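# Unscrew the grinder's lugged ring and lay it flat

## Task

Twist the lugged ring off the grinder's barrel and set it down lying flat on the bench. The grinder must remain upright, and at the end the robot must not be in contact with the ring.

## Robot and tools

Robot: two arms, left_arm and right_arm. left_arm carries a left hand and sits on the +y side; right_arm carries a right hand on the -y side. Measured base poses in the scene frame: left_arm at (+0.047, +0.291, 0) m, quat_wxyz (+1.000, 0, 0, +0.020); right_arm at (-0.034, -0.293, 0) m, quat_wxyz (+1.000, 0, 0, -0.010). A camera stand is fixed behind the arms.

Frames: the scene frame has its origin at table-top height, midway between the nominal bases. +z is up and +x points out over the table. Every hand pose, offset, velocity and reported end_effector_position and end_effector_quat_wxyz is in that arm's own base frame. Fixed cameras and the table use the scene frame. The hand point is 0.15 m out from the wrist face along the fingers and 0.05 m in front of the palm. Its +z runs along straight fingers and +y points out of the palm. On the right hand +x points away from the thumb; on the left hand it points toward the thumb. Straight fingertips extend 0.06-0.07 m past the point. A wrist bracket on the little-finger side can collide with things.

Row layout (execute_actions and move): one flat list of 28 numbers, each in [-1, 1], always covering both arms. Order: left dx, dy, dz, rx, ry, rz; left hand places 1-6; left force_limit, speed; then the same 14 for the right arm. dx-rz are an offset, not a pose. They count from the arm's Hand target at the start of the action or move, along that arm's base axes. 1.0 equals 0.6 m for dx, dy, dz and 180 degrees for rx, ry, rz, which together form one rotation vector about the Hand target's position. Repeating an offset moves the arm further. All zeros re-requests the current Hand target, which also ends a push. The controller limits orientation to 40 degrees from the measured one per step.

Hand places: put grasp numbers a, b, c in places 1-3 and exactly 0 in places 4-6, or the row is refused. All 0 means a fully open hand. a (0 to +1) curls index and middle and bends the thumb. b curls ring and little. c swings the thumb in front of the palm. For a grip, use c = 1 and raise a: about 0.5 brings the fingertips near the hand point, and 0.75 curls them past it. Closing around about 0.035-0.065 m works, and handles down to about 0.025 m. To keep a hand unchanged, resend its last a, b, c (zeros if none sent yet). force_limit maps -1 to +1 onto roughly 0 to 10 N at the fingertip (15 N for the thumb motors). speed rises linearly from near zero at -1 to full at +0.48 and stays full above that. For a soft grip, close with speed -0.94 or lower. To squeeze harder, raise force_limit and send a more-closed target than hand_measured.

Tools:
execute_actions(actions, cameras): actions is a list of actions, and each action is a list of up to 15 rows at 1/30 s each. A short action keeps its last row. Each row offsets from the start-of-action Hand target, not from the previous row. cameras lists names, ["all"] or []. By default images come only when actions is empty.
move(target, speed, blend, blocking, cameras): target is one 28-number row or up to 15 rows, all offset from the same starting Hand targets. The path is straight, with 10 s total at most. speed is in m/s, from 0.002 to 4.3, default 0.25; turn rate is at most twice that in rad/s. It can be one value or one per target. blend, in m, rounds corners in a list; 0 stops at each target. blocking=false returns after about 0.5 s while the move continues. The path does not avoid obstacles or the other arm. Avoid routing close to an arm's own base.
wait(seconds 0-10, cameras): lets the scene run while holding commands.
stop(cameras): brakes a running move.
zoom_image(camera, region [x0, y0, x1, y1] in pixels, at most 504x504): enlarges the latest image from cam_head_left, cam_head_right, cam_high, cam_low, cam_left_wrist or cam_right_wrist. All cameras are 672x504.
show_instructions(): shows the reference images.
finished_scene(scene=1): ends the scene permanently.

Results: each call returns the robot state. This includes end_effector_position (m), the orientation quaternion, Hand target (the last commanded pose after clipping, which is the base for the next offsets), joint positions, torques and velocities, and motor temperatures. Per hand it lists hand_measured, hand_stopped_by (moving, target, force, stalled, fault) and hand_load_n (N, positive when the finger is pushed open). These follow motor order: little, ring, middle, index, thumb_bend, thumb_turn. A lost grip shows as load dropping to about 0. A move adds a 'move:' line with the ending (done, off_target, moving, held, fault) and any limits (paced, held). done means within 10 mm and 2 degrees, but says nothing about contact. Resting 1-3 cm (sometimes 5 cm) below the command is normal sag, not contact. Send the leftover distance as a further offset.

Cautions: Nothing may fall off or be left off the table. Do not slam or hard-push fixed or heavy objects, drop parts, or release moving parts. Avoid overloading the fingers, and never let the arms or hands press on each other. A blocked arm keeps pushing until you command it back. Long stretches, heavy holds or pushing toward unreachable poses heat motors: MOTOR HOT appears at 85 °C, and at 100 °C the arm faults and drops. Faster motion means harder impacts. Thinking time lets the scene run, and loose objects may occasionally get nudged. At the end the ring must lie flat on the bench, the grinder must stand, and the hands must be clear of the ring.

Each tool is called after "Emit:" as a command line: name --argument value for each argument, lists and objects as JSON in quotes; but a table of rows of numbers goes row by row, as --pt "numbers of a row", without its own name.

Reference images:

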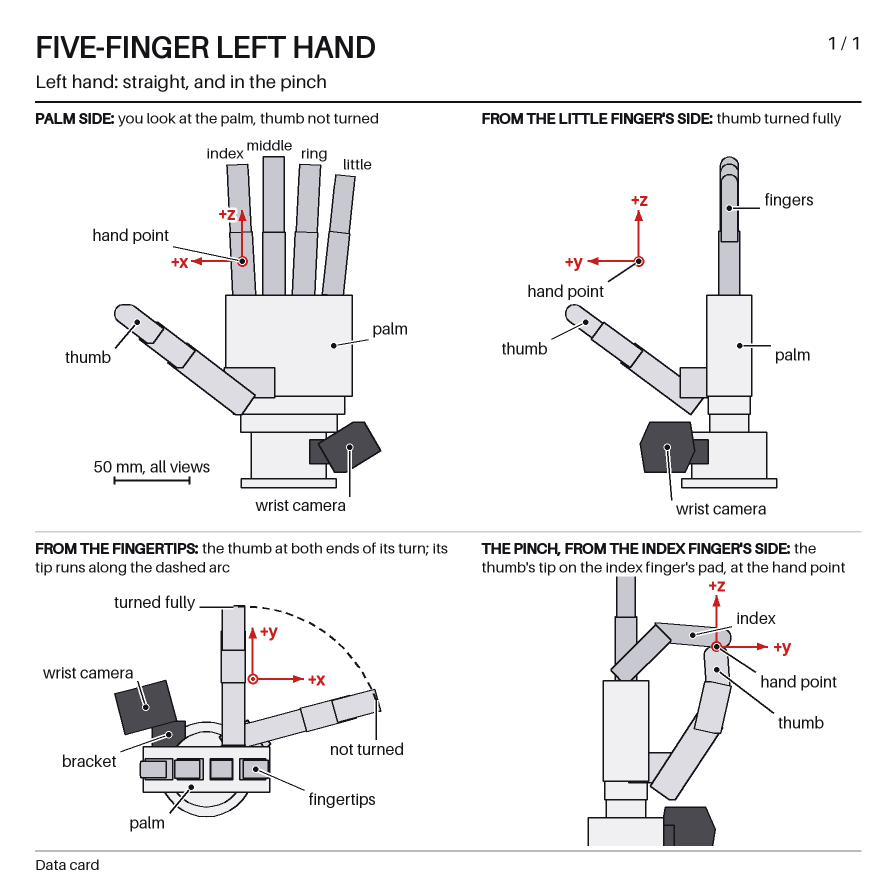

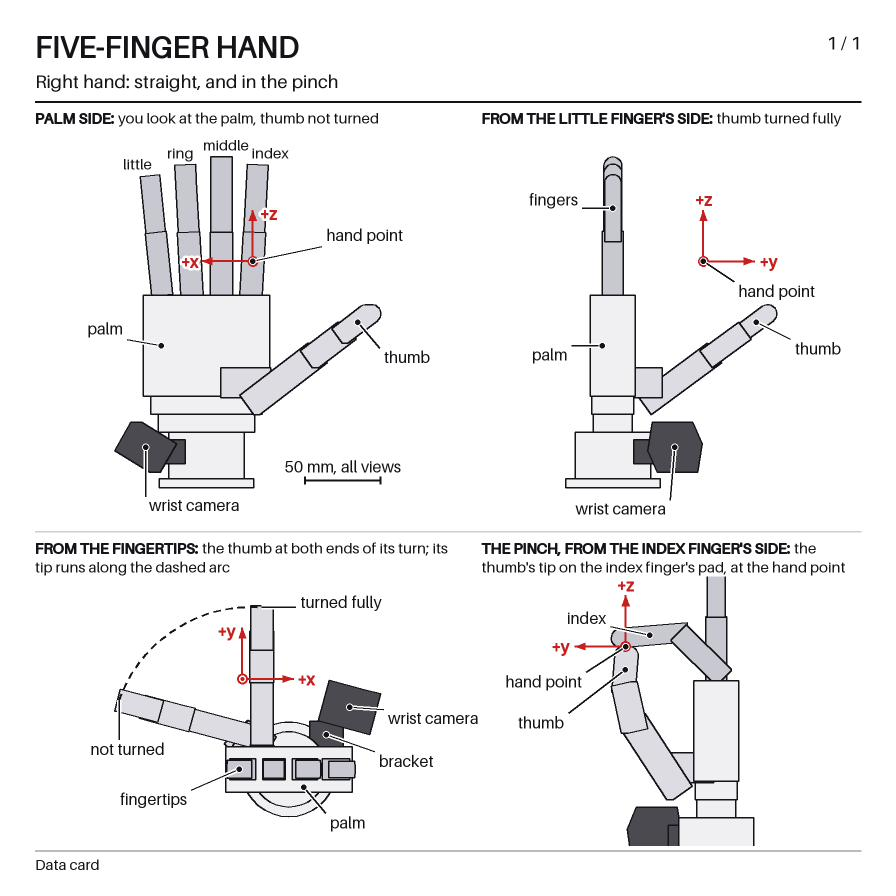

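## Session

Emit:
execute_actions --actions '[]'

Emit:
show_instructions

Scene clock: 0.00 s.
left_arm: end_effector_position=(+0.0243, -0.1798, +0.1222) hand_measured=(+1.000, +1.000, +1.000, +1.000, +1.000, +1.000) hand_load_n=(+0.0, +0.0, +0.0, +0.0, +0.0, -0.5) hand_stopped_by=(target, target, target, target, target, target) hand_force_limit=0.00 hand_speed=-0.80 end_effector_quat_wxyz=(-0.029, +0.372, +0.928, +0.021) | right_arm: end_effector_position=(+0.4251, +0.0004, +0.1598) hand_measured=(+1.000, +1.000, +1.000, +1.000, +1.000, +1.000) hand_load_n=(+0.0, +0.0, +0.0, +0.0, +0.0, +0.0) hand_stopped_by=(target, target, target, target, target, target) hand_force_limit=0.00 hand_speed=-0.80 end_effector_quat_wxyz=(+0.032, -0.471, +0.836, -0.280)
Joint positions: left_arm=[-1.52 1.056 0.772 -1.349 0.036 0.814] | right_arm=[0.094 1.335 1.112 -1.033 0.484 0.56]
Joint velocities: within noise
Joint torques (N m): no reading
Motor temperatures (°C): left_arm=[35 36 32 34 30 29] | right_arm=[30 27 30 31 32 29]
Heat: left arm: hottest shoulder 36 °C; right arm: hottest wrist yaw 32 °C.
Hand target: left_arm +0.0248, -0.1891, +0.1297; -0.023, +0.372, +0.928, +0.008 | right_arm +0.4352, +0.0012, +0.1741; +0.047, -0.466, +0.836, -0.287

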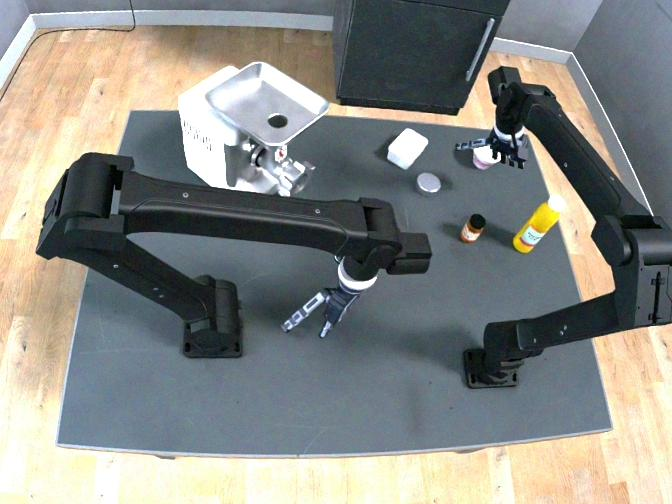

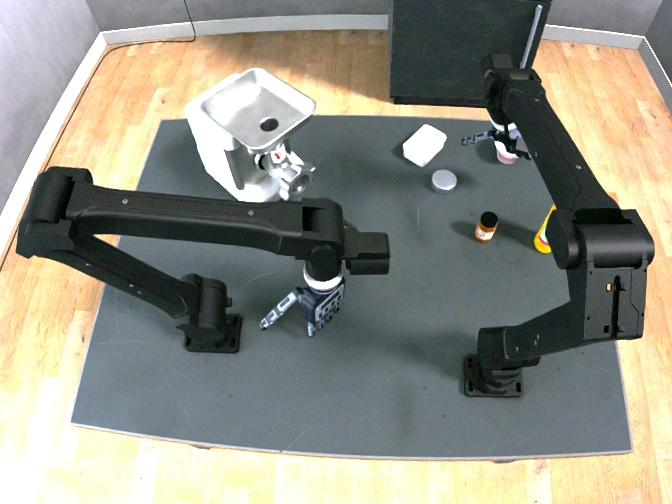

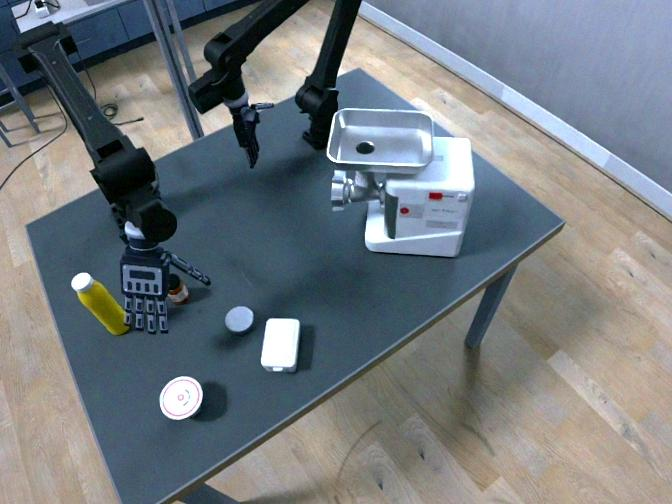

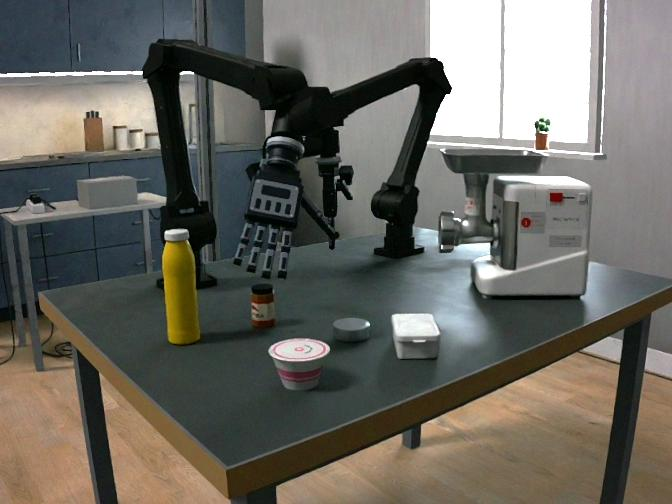

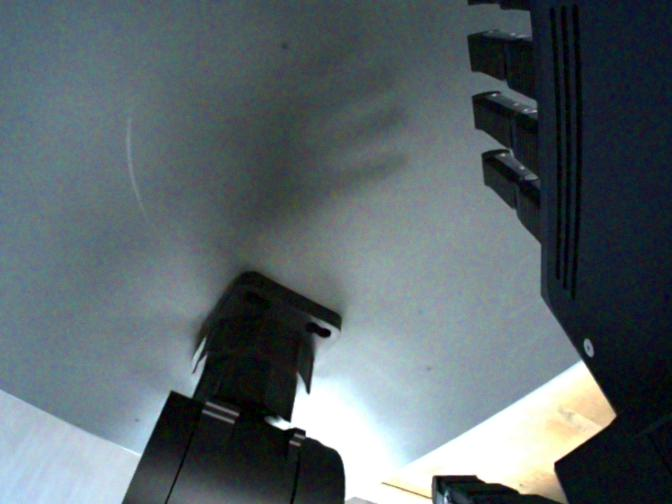

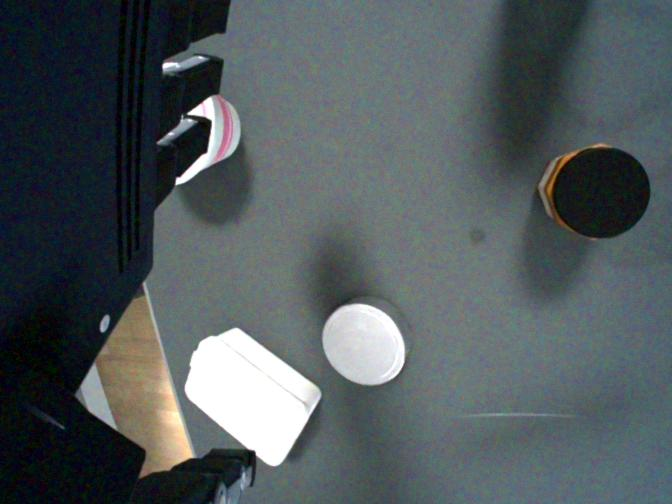

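Reference images for this scene: FIVE-FINGER LEFT HAND page 1, FIVE-FINGER HAND page 1.

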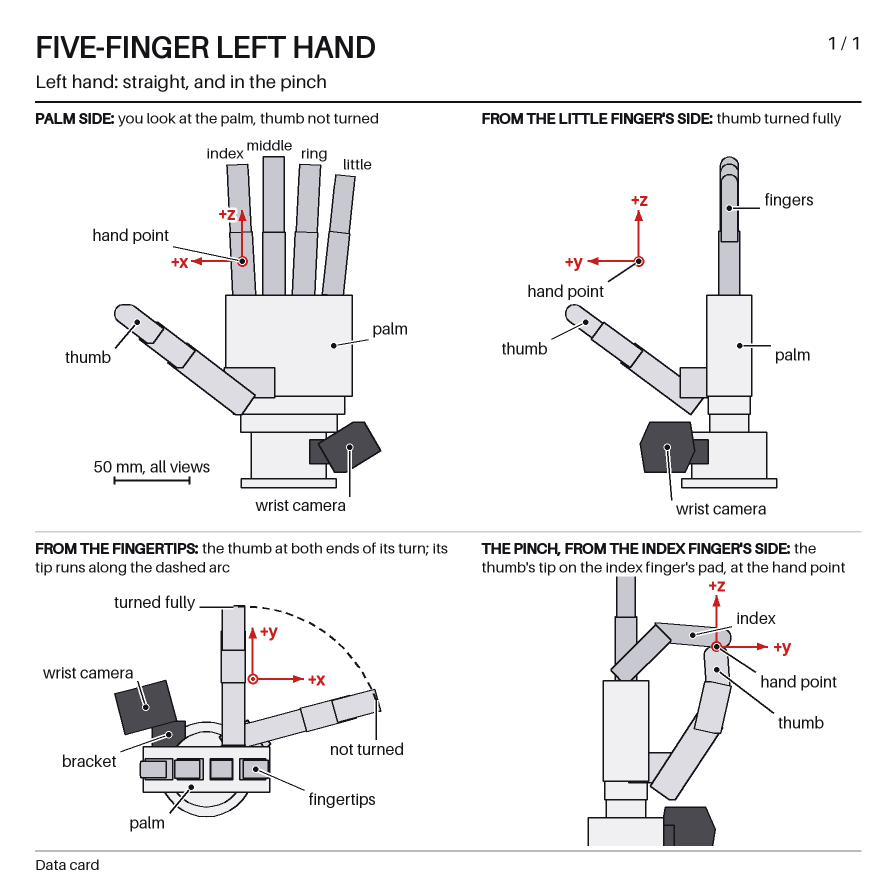

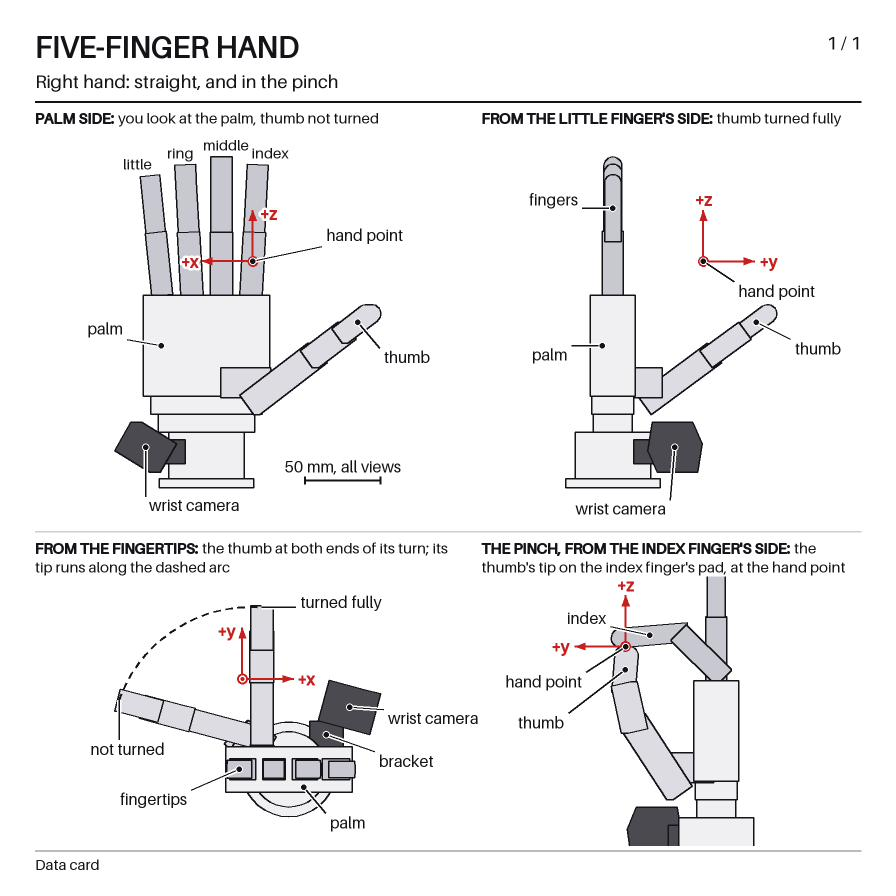

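Emit:
zoom_image --camera "cam_high" --region '[310, 90, 490, 260]'

Emit:
zoom_image --camera "cam_low" --region '[420, 130, 620, 310]'

Emit:
zoom_image --camera "cam_head_left" --region '[180, 50, 340, 210]'

Emit:
zoom_image --camera "cam_head_right" --region '[180, 60, 330, 210]'

Scaled by 2.800 from the camera's 672x504 image, which has a finer 960x720 frame.

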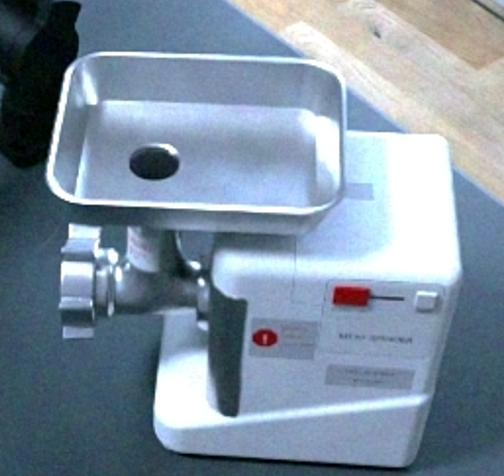

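Scaled by 2.520 from the camera's 672x504 image, which has a finer 960x720 frame.

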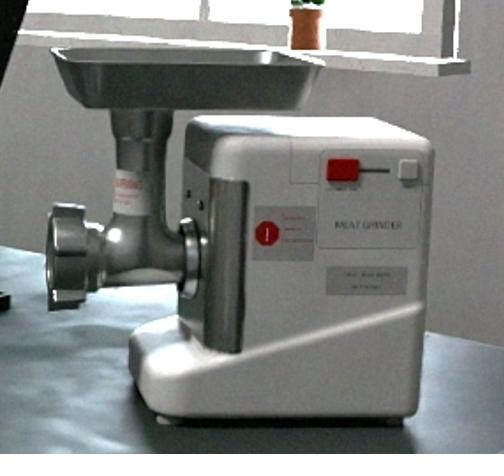

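Scaled by 3.150 from the camera's 672x504 image, which has a finer 960x720 frame.

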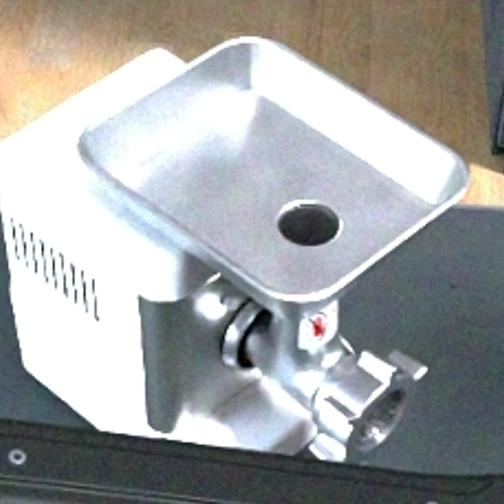

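Scaled by 3.360 from the camera's 672x504 image, which has a finer 960x720 frame.

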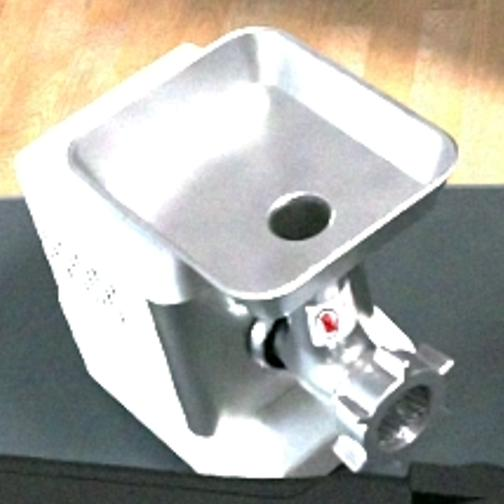

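Emit:
move --target '[-0.225, 0.04, 0.117, 0, 0, -0.204, 0,0,0,0,0,0, 0.0, -0.8, 0,0,0,0,0,0, 0,0,0,0,0,0, 0.0, -0.8]' --cameras '["all"]'

Scene clock: 88.97 s.
left_arm: end_effector_position=(-0.0995, -0.1537, +0.1843) hand_measured=(+1.000, +1.000, +1.000, +1.000, +1.000, +1.000) hand_load_n=(+0.0, +0.0, +0.0, +0.0, +0.0, +0.0) hand_stopped_by=(target, target, target, target, target, target) hand_force_limit=0.00 hand_speed=-0.80 end_effector_quat_wxyz=(-0.023, +0.645, +0.763, +0.032) | right_arm: end_effector_position=(+0.4251, +0.0004, +0.1598) hand_measured=(+1.000, +1.000, +1.000, +1.000, +1.000, +1.000) hand_load_n=(+0.0, +0.0, +0.5, +0.0, +0.0, +0.0) hand_stopped_by=(target, target, target, target, target, target) hand_force_limit=0.00 hand_speed=-0.80 end_effector_quat_wxyz=(+0.032, -0.471, +0.836, -0.280)
Joint positions: left_arm=[-2.207 1.031 0.921 -1.527 0.041 0.769] | right_arm=[0.094 1.335 1.112 -1.033 0.484 0.56]
Joint torques (N m): left_arm=[-2.08 -3.66 10.61 -0.25 -0.05 0] | right_arm=[-0.85 -9.93 10.14 1.29 0.27 0.1]
Motor temperatures (°C): left_arm=[34 34 37 33 28 29] | right_arm=[30 28 39 30 31 29]
Heat: left arm: hottest elbow 37 °C; right arm: hottest elbow 39 °C.
Hand target: left_arm -0.1102, -0.1651, +0.2000; -0.020, +0.645, +0.764, +0.015 | right_arm +0.4352, +0.0012, +0.1741; +0.047, -0.466, +0.836, -0.287
Off the commanded pose: left_arm 0.022 m, 2 deg | right_arm 0.018 m, 2 deg.
move: off_target (left_arm, right_arm)

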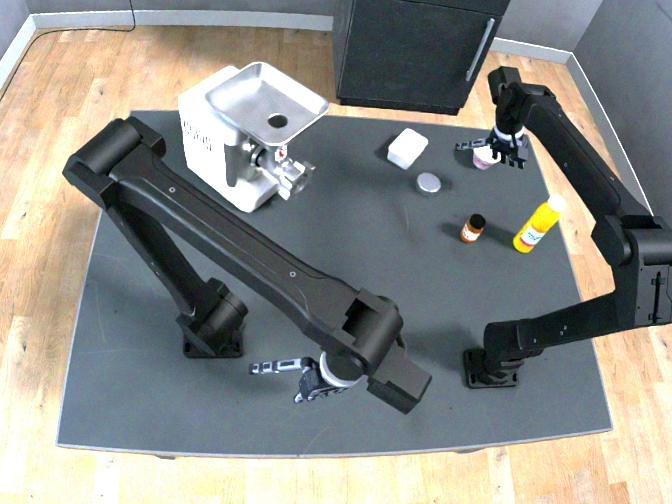

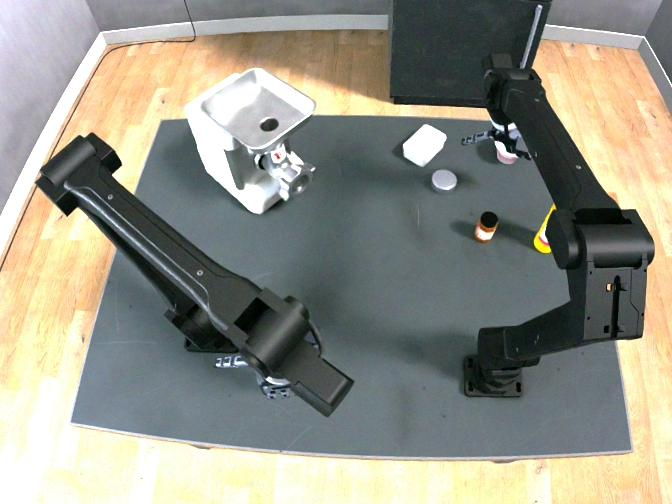

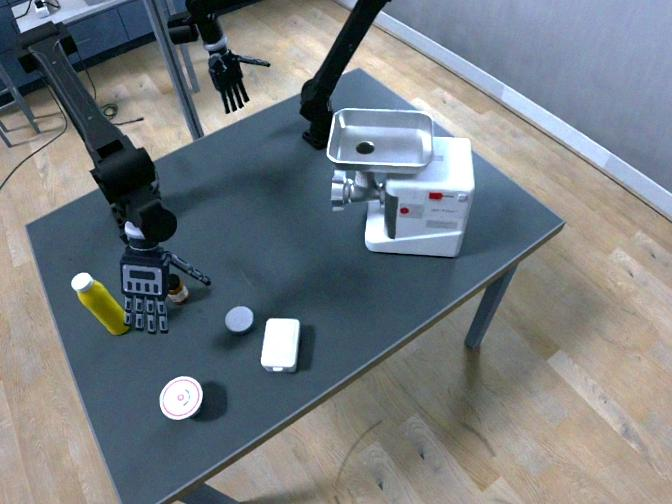

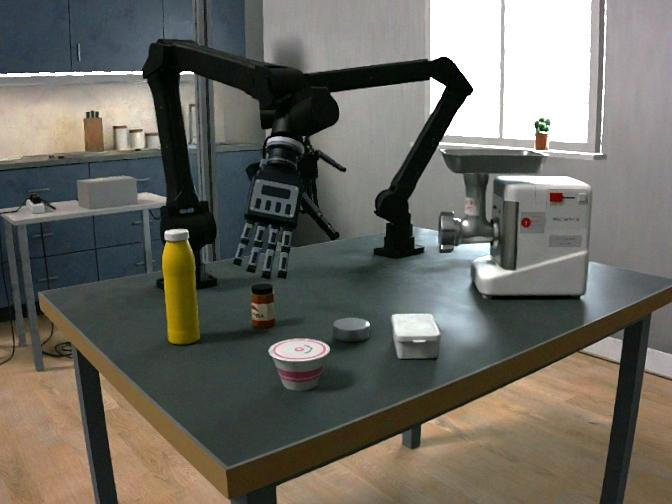

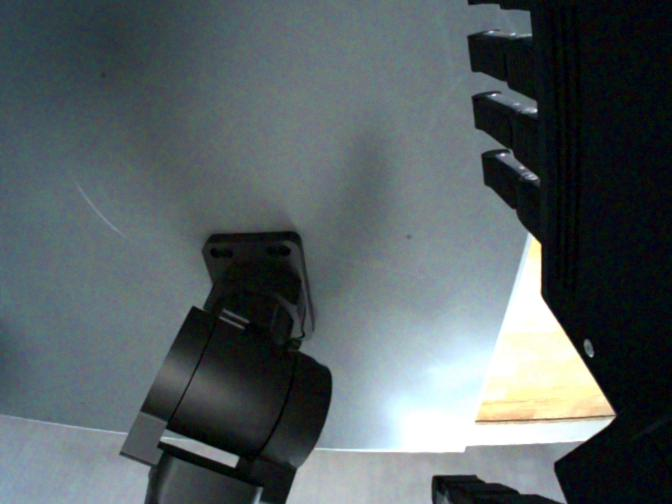

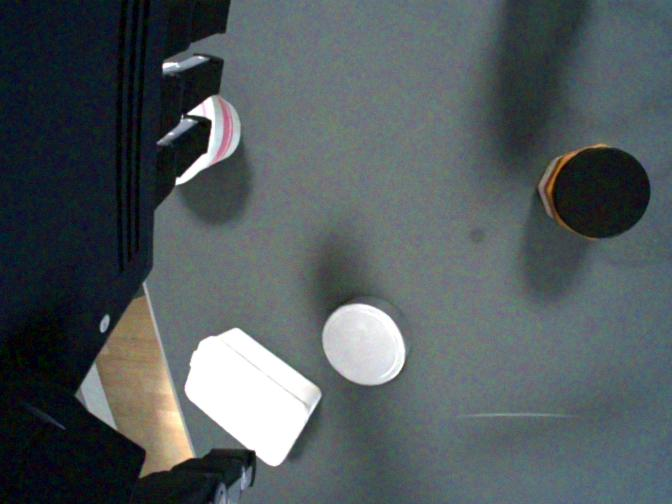

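Emit:
zoom_image --camera "cam_head_left" --region '[240, 130, 340, 210]'

Emit:
zoom_image --camera "cam_head_right" --region '[230, 130, 340, 218]'

Emit:
zoom_image --camera "cam_low" --region '[425, 180, 525, 260]'

Emit:
zoom_image --camera "cam_high" --region '[315, 150, 415, 230]'

Scaled by 5.040 from the camera's 672x504 image, which has a finer 960x720 frame.

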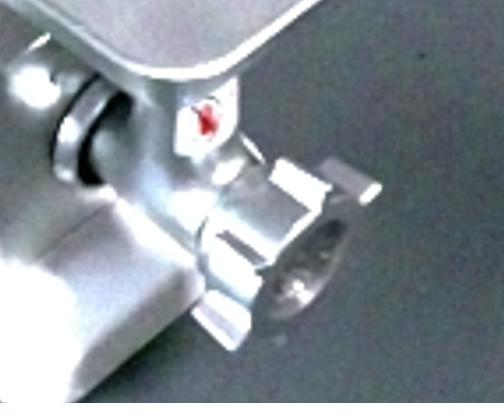

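Scaled by 4.582 from the camera's 672x504 image, which has a finer 960x720 frame.

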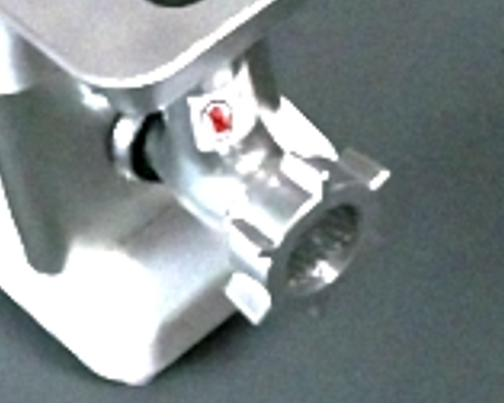

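Scaled by 5.040 from the camera's 672x504 image, which has a finer 960x720 frame.

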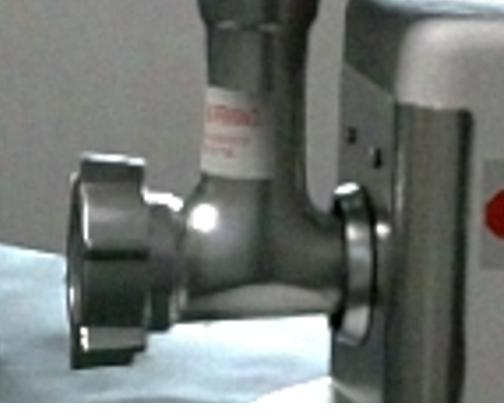

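Scaled by 5.040 from the camera's 672x504 image, which has a finer 960x720 frame.

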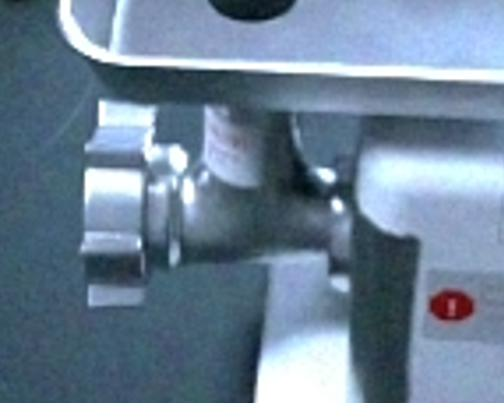

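Emit:
zoom_image --camera "cam_head_left" --region '[160, 50, 340, 230]'

Emit:
zoom_image --camera "cam_head_right" --region '[170, 50, 340, 230]'

Emit:
zoom_image --camera "cam_high" --region '[310, 90, 490, 270]'

Scaled by 2.800 from the camera's 672x504 image, which has a finer 960x720 frame.

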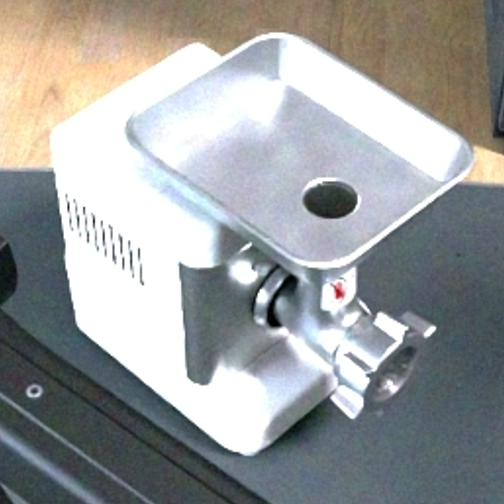

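Scaled by 2.800 from the camera's 672x504 image, which has a finer 960x720 frame.

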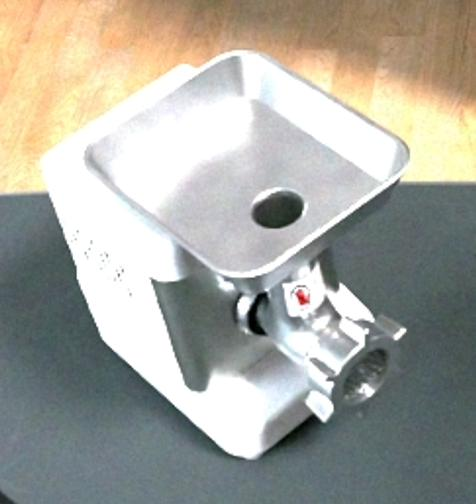

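Scaled by 2.800 from the camera's 672x504 image, which has a finer 960x720 frame.

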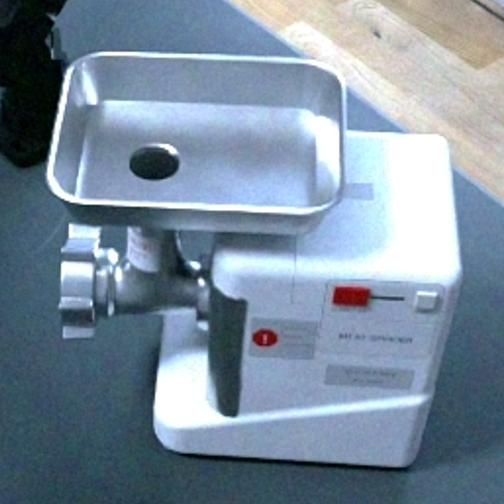

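Emit:
move --pt "0 0 0 0 0 0 0 0 0 0 0 0 0.0 -0.8 -0.033 0.083 0.133 0.05 -0.063 0.07 0 0 0 0 0 0 0.0 -0.8" --pt "0 0 0 0 0 0 0 0 0 0 0 0 0.0 -0.8 -0.228 0.552 -0.007 0.2505 -0.3164 0.3517 0 0 0 0 0 0 0.0 -0.8" --blend '[0.05, 0]' --speed 0.3 --cameras '["all"]'

Scene clock: 293.57 s.
left_arm: end_effector_position=(-0.0995, -0.1537, +0.1843) hand_measured=(+1.000, +1.000, +1.000, +1.000, +1.000, +1.000) hand_load_n=(+0.0, +0.0, +0.0, +0.0, +0.0, +0.0) hand_stopped_by=(target, target, target, target, target, target) hand_force_limit=0.00 hand_speed=-0.80 end_effector_quat_wxyz=(-0.023, +0.645, +0.763, +0.032) | right_arm: end_effector_position=(+0.3039, +0.3288, +0.1701) hand_measured=(+1.000, +1.000, +1.000, +1.000, +1.000, +1.000) hand_load_n=(+0.0, +0.0, +0.0, +0.0, +0.0, +0.0) hand_stopped_by=(target, target, target, target, target, target) hand_force_limit=0.00 hand_speed=-0.80 end_effector_quat_wxyz=(+0.699, -0.578, +0.412, -0.089)
Joint positions: left_arm=[-2.207 1.031 0.921 -1.527 0.041 0.768] | right_arm=[0.611 1.193 0.303 0.882 -0.214 0.491]
Joint torques (N m): left_arm=[-1.85 -2.96 10.59 -0.39 -0.08 0] | right_arm=[0.03 -4.66 5.53 3.07 -0.16 0.23]
Motor temperatures (°C): left_arm=[33 33 51 31 26 27] | right_arm=[30 29 41 29 30 28]
Heat: left arm: hottest elbow 51 °C; right arm: hottest elbow 41 °C.
Hand target: left_arm -0.1102, -0.1651, +0.2000; -0.020, +0.645, +0.764, +0.015 | right_arm +0.2985, +0.3324, +0.1701; +0.703, -0.577, +0.408, -0.082
Off the commanded pose: left_arm 0.022 m, 2 deg | right_arm 0.007 m, 1 deg.
move: off_target (left_arm)

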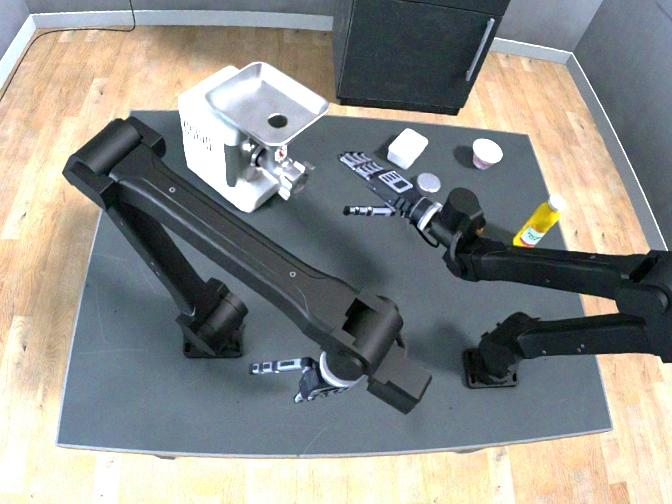

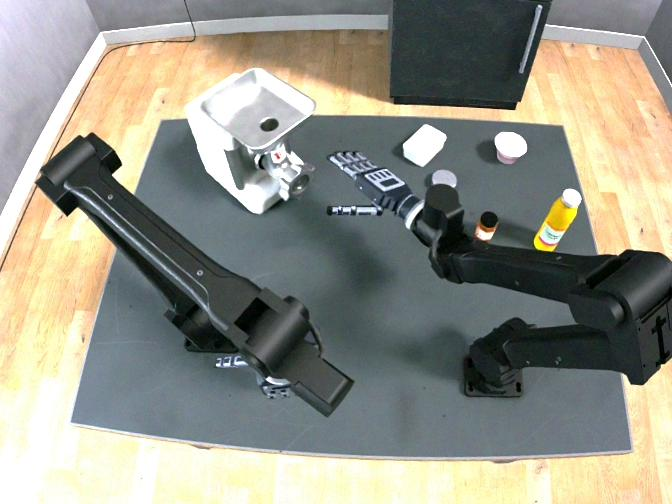

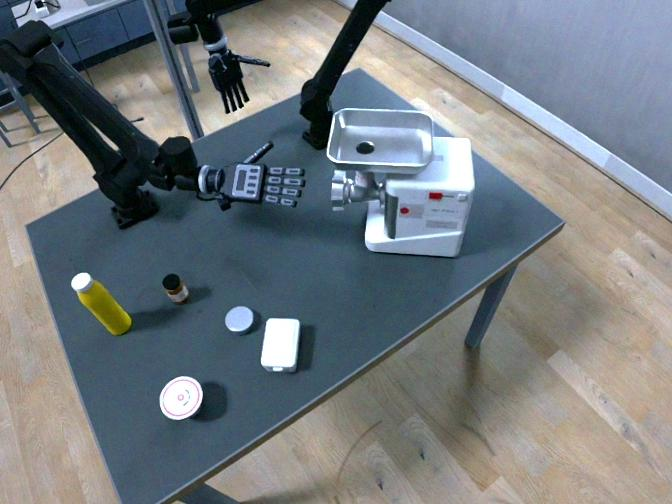

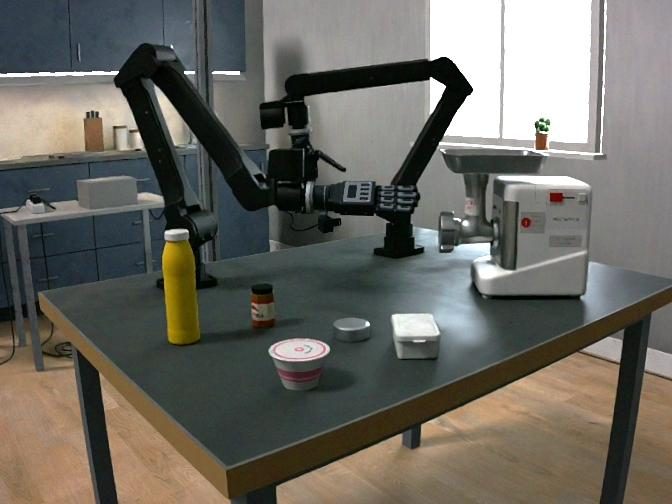

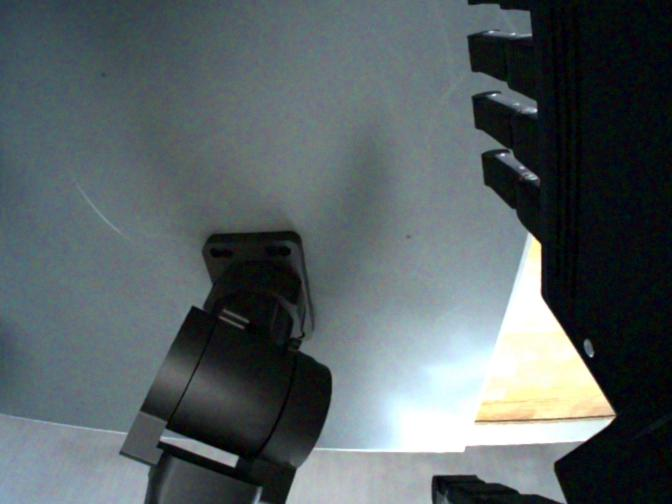

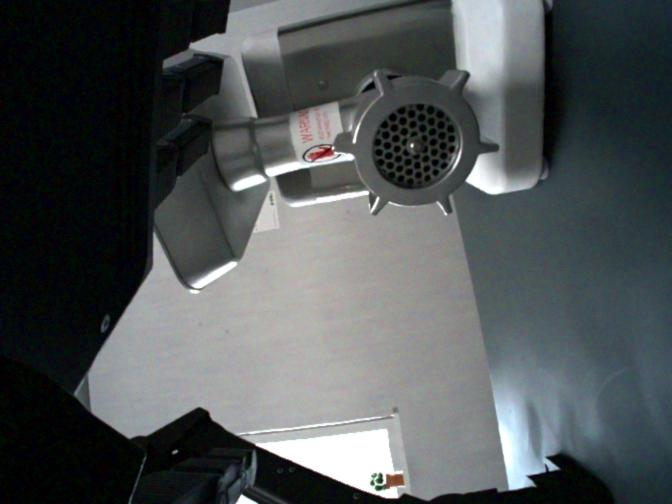

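Emit:
zoom_image --camera "cam_right_wrist" --region '[300, 40, 540, 250]'

Scaled by 2.100 from the camera's 672x504 image, which has a finer 960x720 frame.

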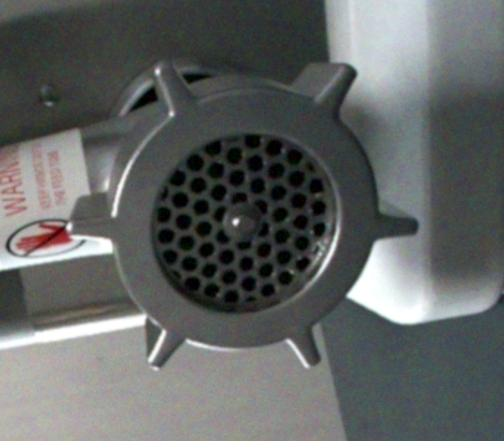

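Emit:
zoom_image --camera "cam_high" --region '[180, 130, 400, 260]'

Emit:
zoom_image --camera "cam_low" --region '[290, 140, 520, 280]'

Emit:
zoom_image --camera "cam_head_left" --region '[240, 110, 490, 260]'

Emit:
zoom_image --camera "cam_head_right" --region '[230, 110, 480, 260]'

Scaled by 2.291 from the camera's 672x504 image, which has a finer 960x720 frame.

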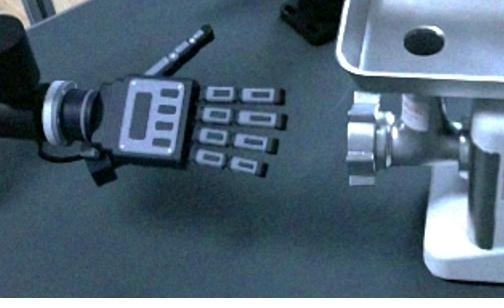

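Scaled by 2.191 from the camera's 672x504 image, which has a finer 960x720 frame.

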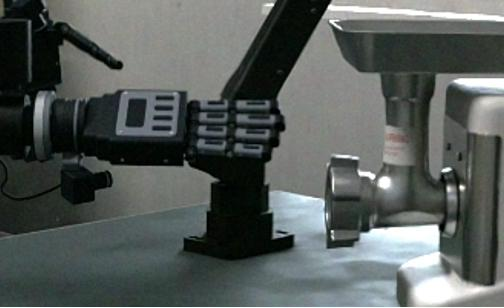

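Scaled by 2.016 from the camera's 672x504 image, which has a finer 960x720 frame.

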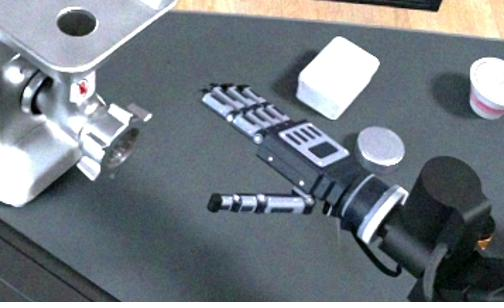

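Scaled by 2.016 from the camera's 672x504 image, which has a finer 960x720 frame.

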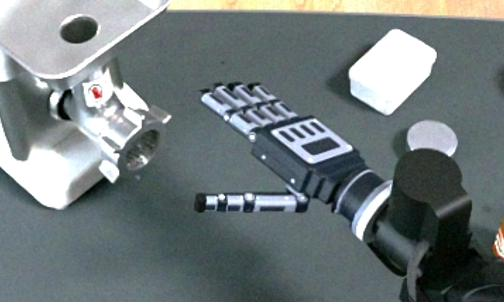

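Emit:
move --target '[0,0,0,0,0,0, 0,0,0,0,0,0, 0.0,-0.8, 0,0.001,-0.0667,0,0,0, 0,0,0,0,0,0, 0.0,-0.8]' --speed 0.15 --cameras '["cam_right_wrist"]'

Emit:
zoom_image --camera "cam_right_wrist" --region '[220, 30, 460, 240]'

Scene clock: 503.00 s.
left_arm: end_effector_position=(-0.0995, -0.1537, +0.1843) hand_measured=(+1.000, +1.000, +1.000, +1.000, +1.000, +1.000) hand_load_n=(+0.0, +0.0, +0.0, +0.0, +0.0, +0.0) hand_stopped_by=(target, target, target, target, target, target) hand_force_limit=0.00 hand_speed=-0.80 end_effector_quat_wxyz=(-0.023, +0.645, +0.763, +0.032) | right_arm: end_effector_position=(+0.3044, +0.3291, +0.1293) hand_measured=(+1.000, +1.000, +1.000, +1.000, +1.000, +1.000) hand_load_n=(+0.0, +0.0, +0.0, +0.0, +0.0, -0.5) hand_stopped_by=(target, target, target, target, target, target) hand_force_limit=0.00 hand_speed=-0.80 end_effector_quat_wxyz=(+0.698, -0.578, +0.413, -0.089)
Joint positions: left_arm=[-2.207 1.031 0.921 -1.527 0.041 0.768] | right_arm=[0.611 1.395 0.267 1.119 -0.214 0.492]
Joint torques (N m): left_arm=[-2.02 -3.25 10.48 -0.38 -0.06 0.01] | right_arm=[0.15 -5.71 4.12 3.04 -0.09 0.2]
Motor temperatures (°C): left_arm=[32 33 53 29 25 27] | right_arm=[29 28 35 28 29 28]
Heat: left arm: hottest elbow 53 °C; right arm: hottest elbow 35 °C.
Hand target: left_arm -0.1102, -0.1651, +0.2000; -0.020, +0.645, +0.764, +0.015 | right_arm +0.2985, +0.3330, +0.1301; +0.703, -0.577, +0.408, -0.082
Off the commanded pose: left_arm 0.022 m, 2 deg | right_arm 0.007 m, 1 deg.
move: off_target (left_arm)
Images, in order (width x height): cam_right_wrist 672x504.

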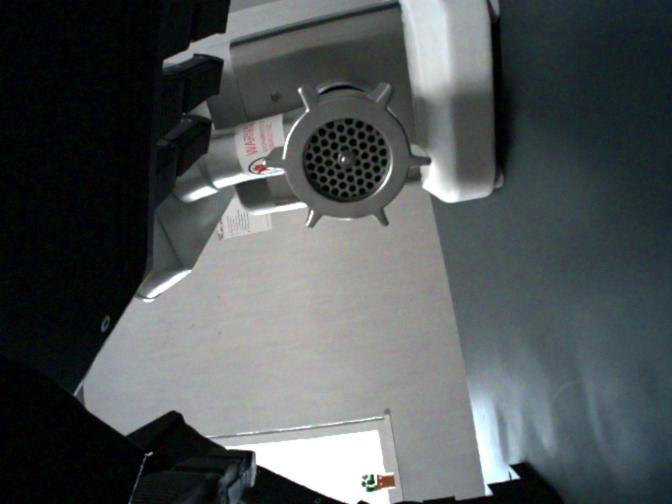

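Scaled by 2.100 from the camera's 672x504 image, which has a finer 960x720 frame.

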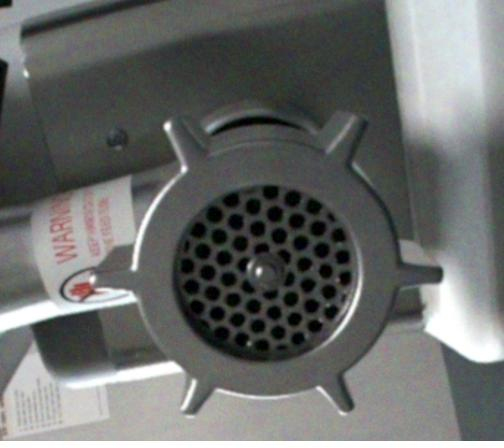

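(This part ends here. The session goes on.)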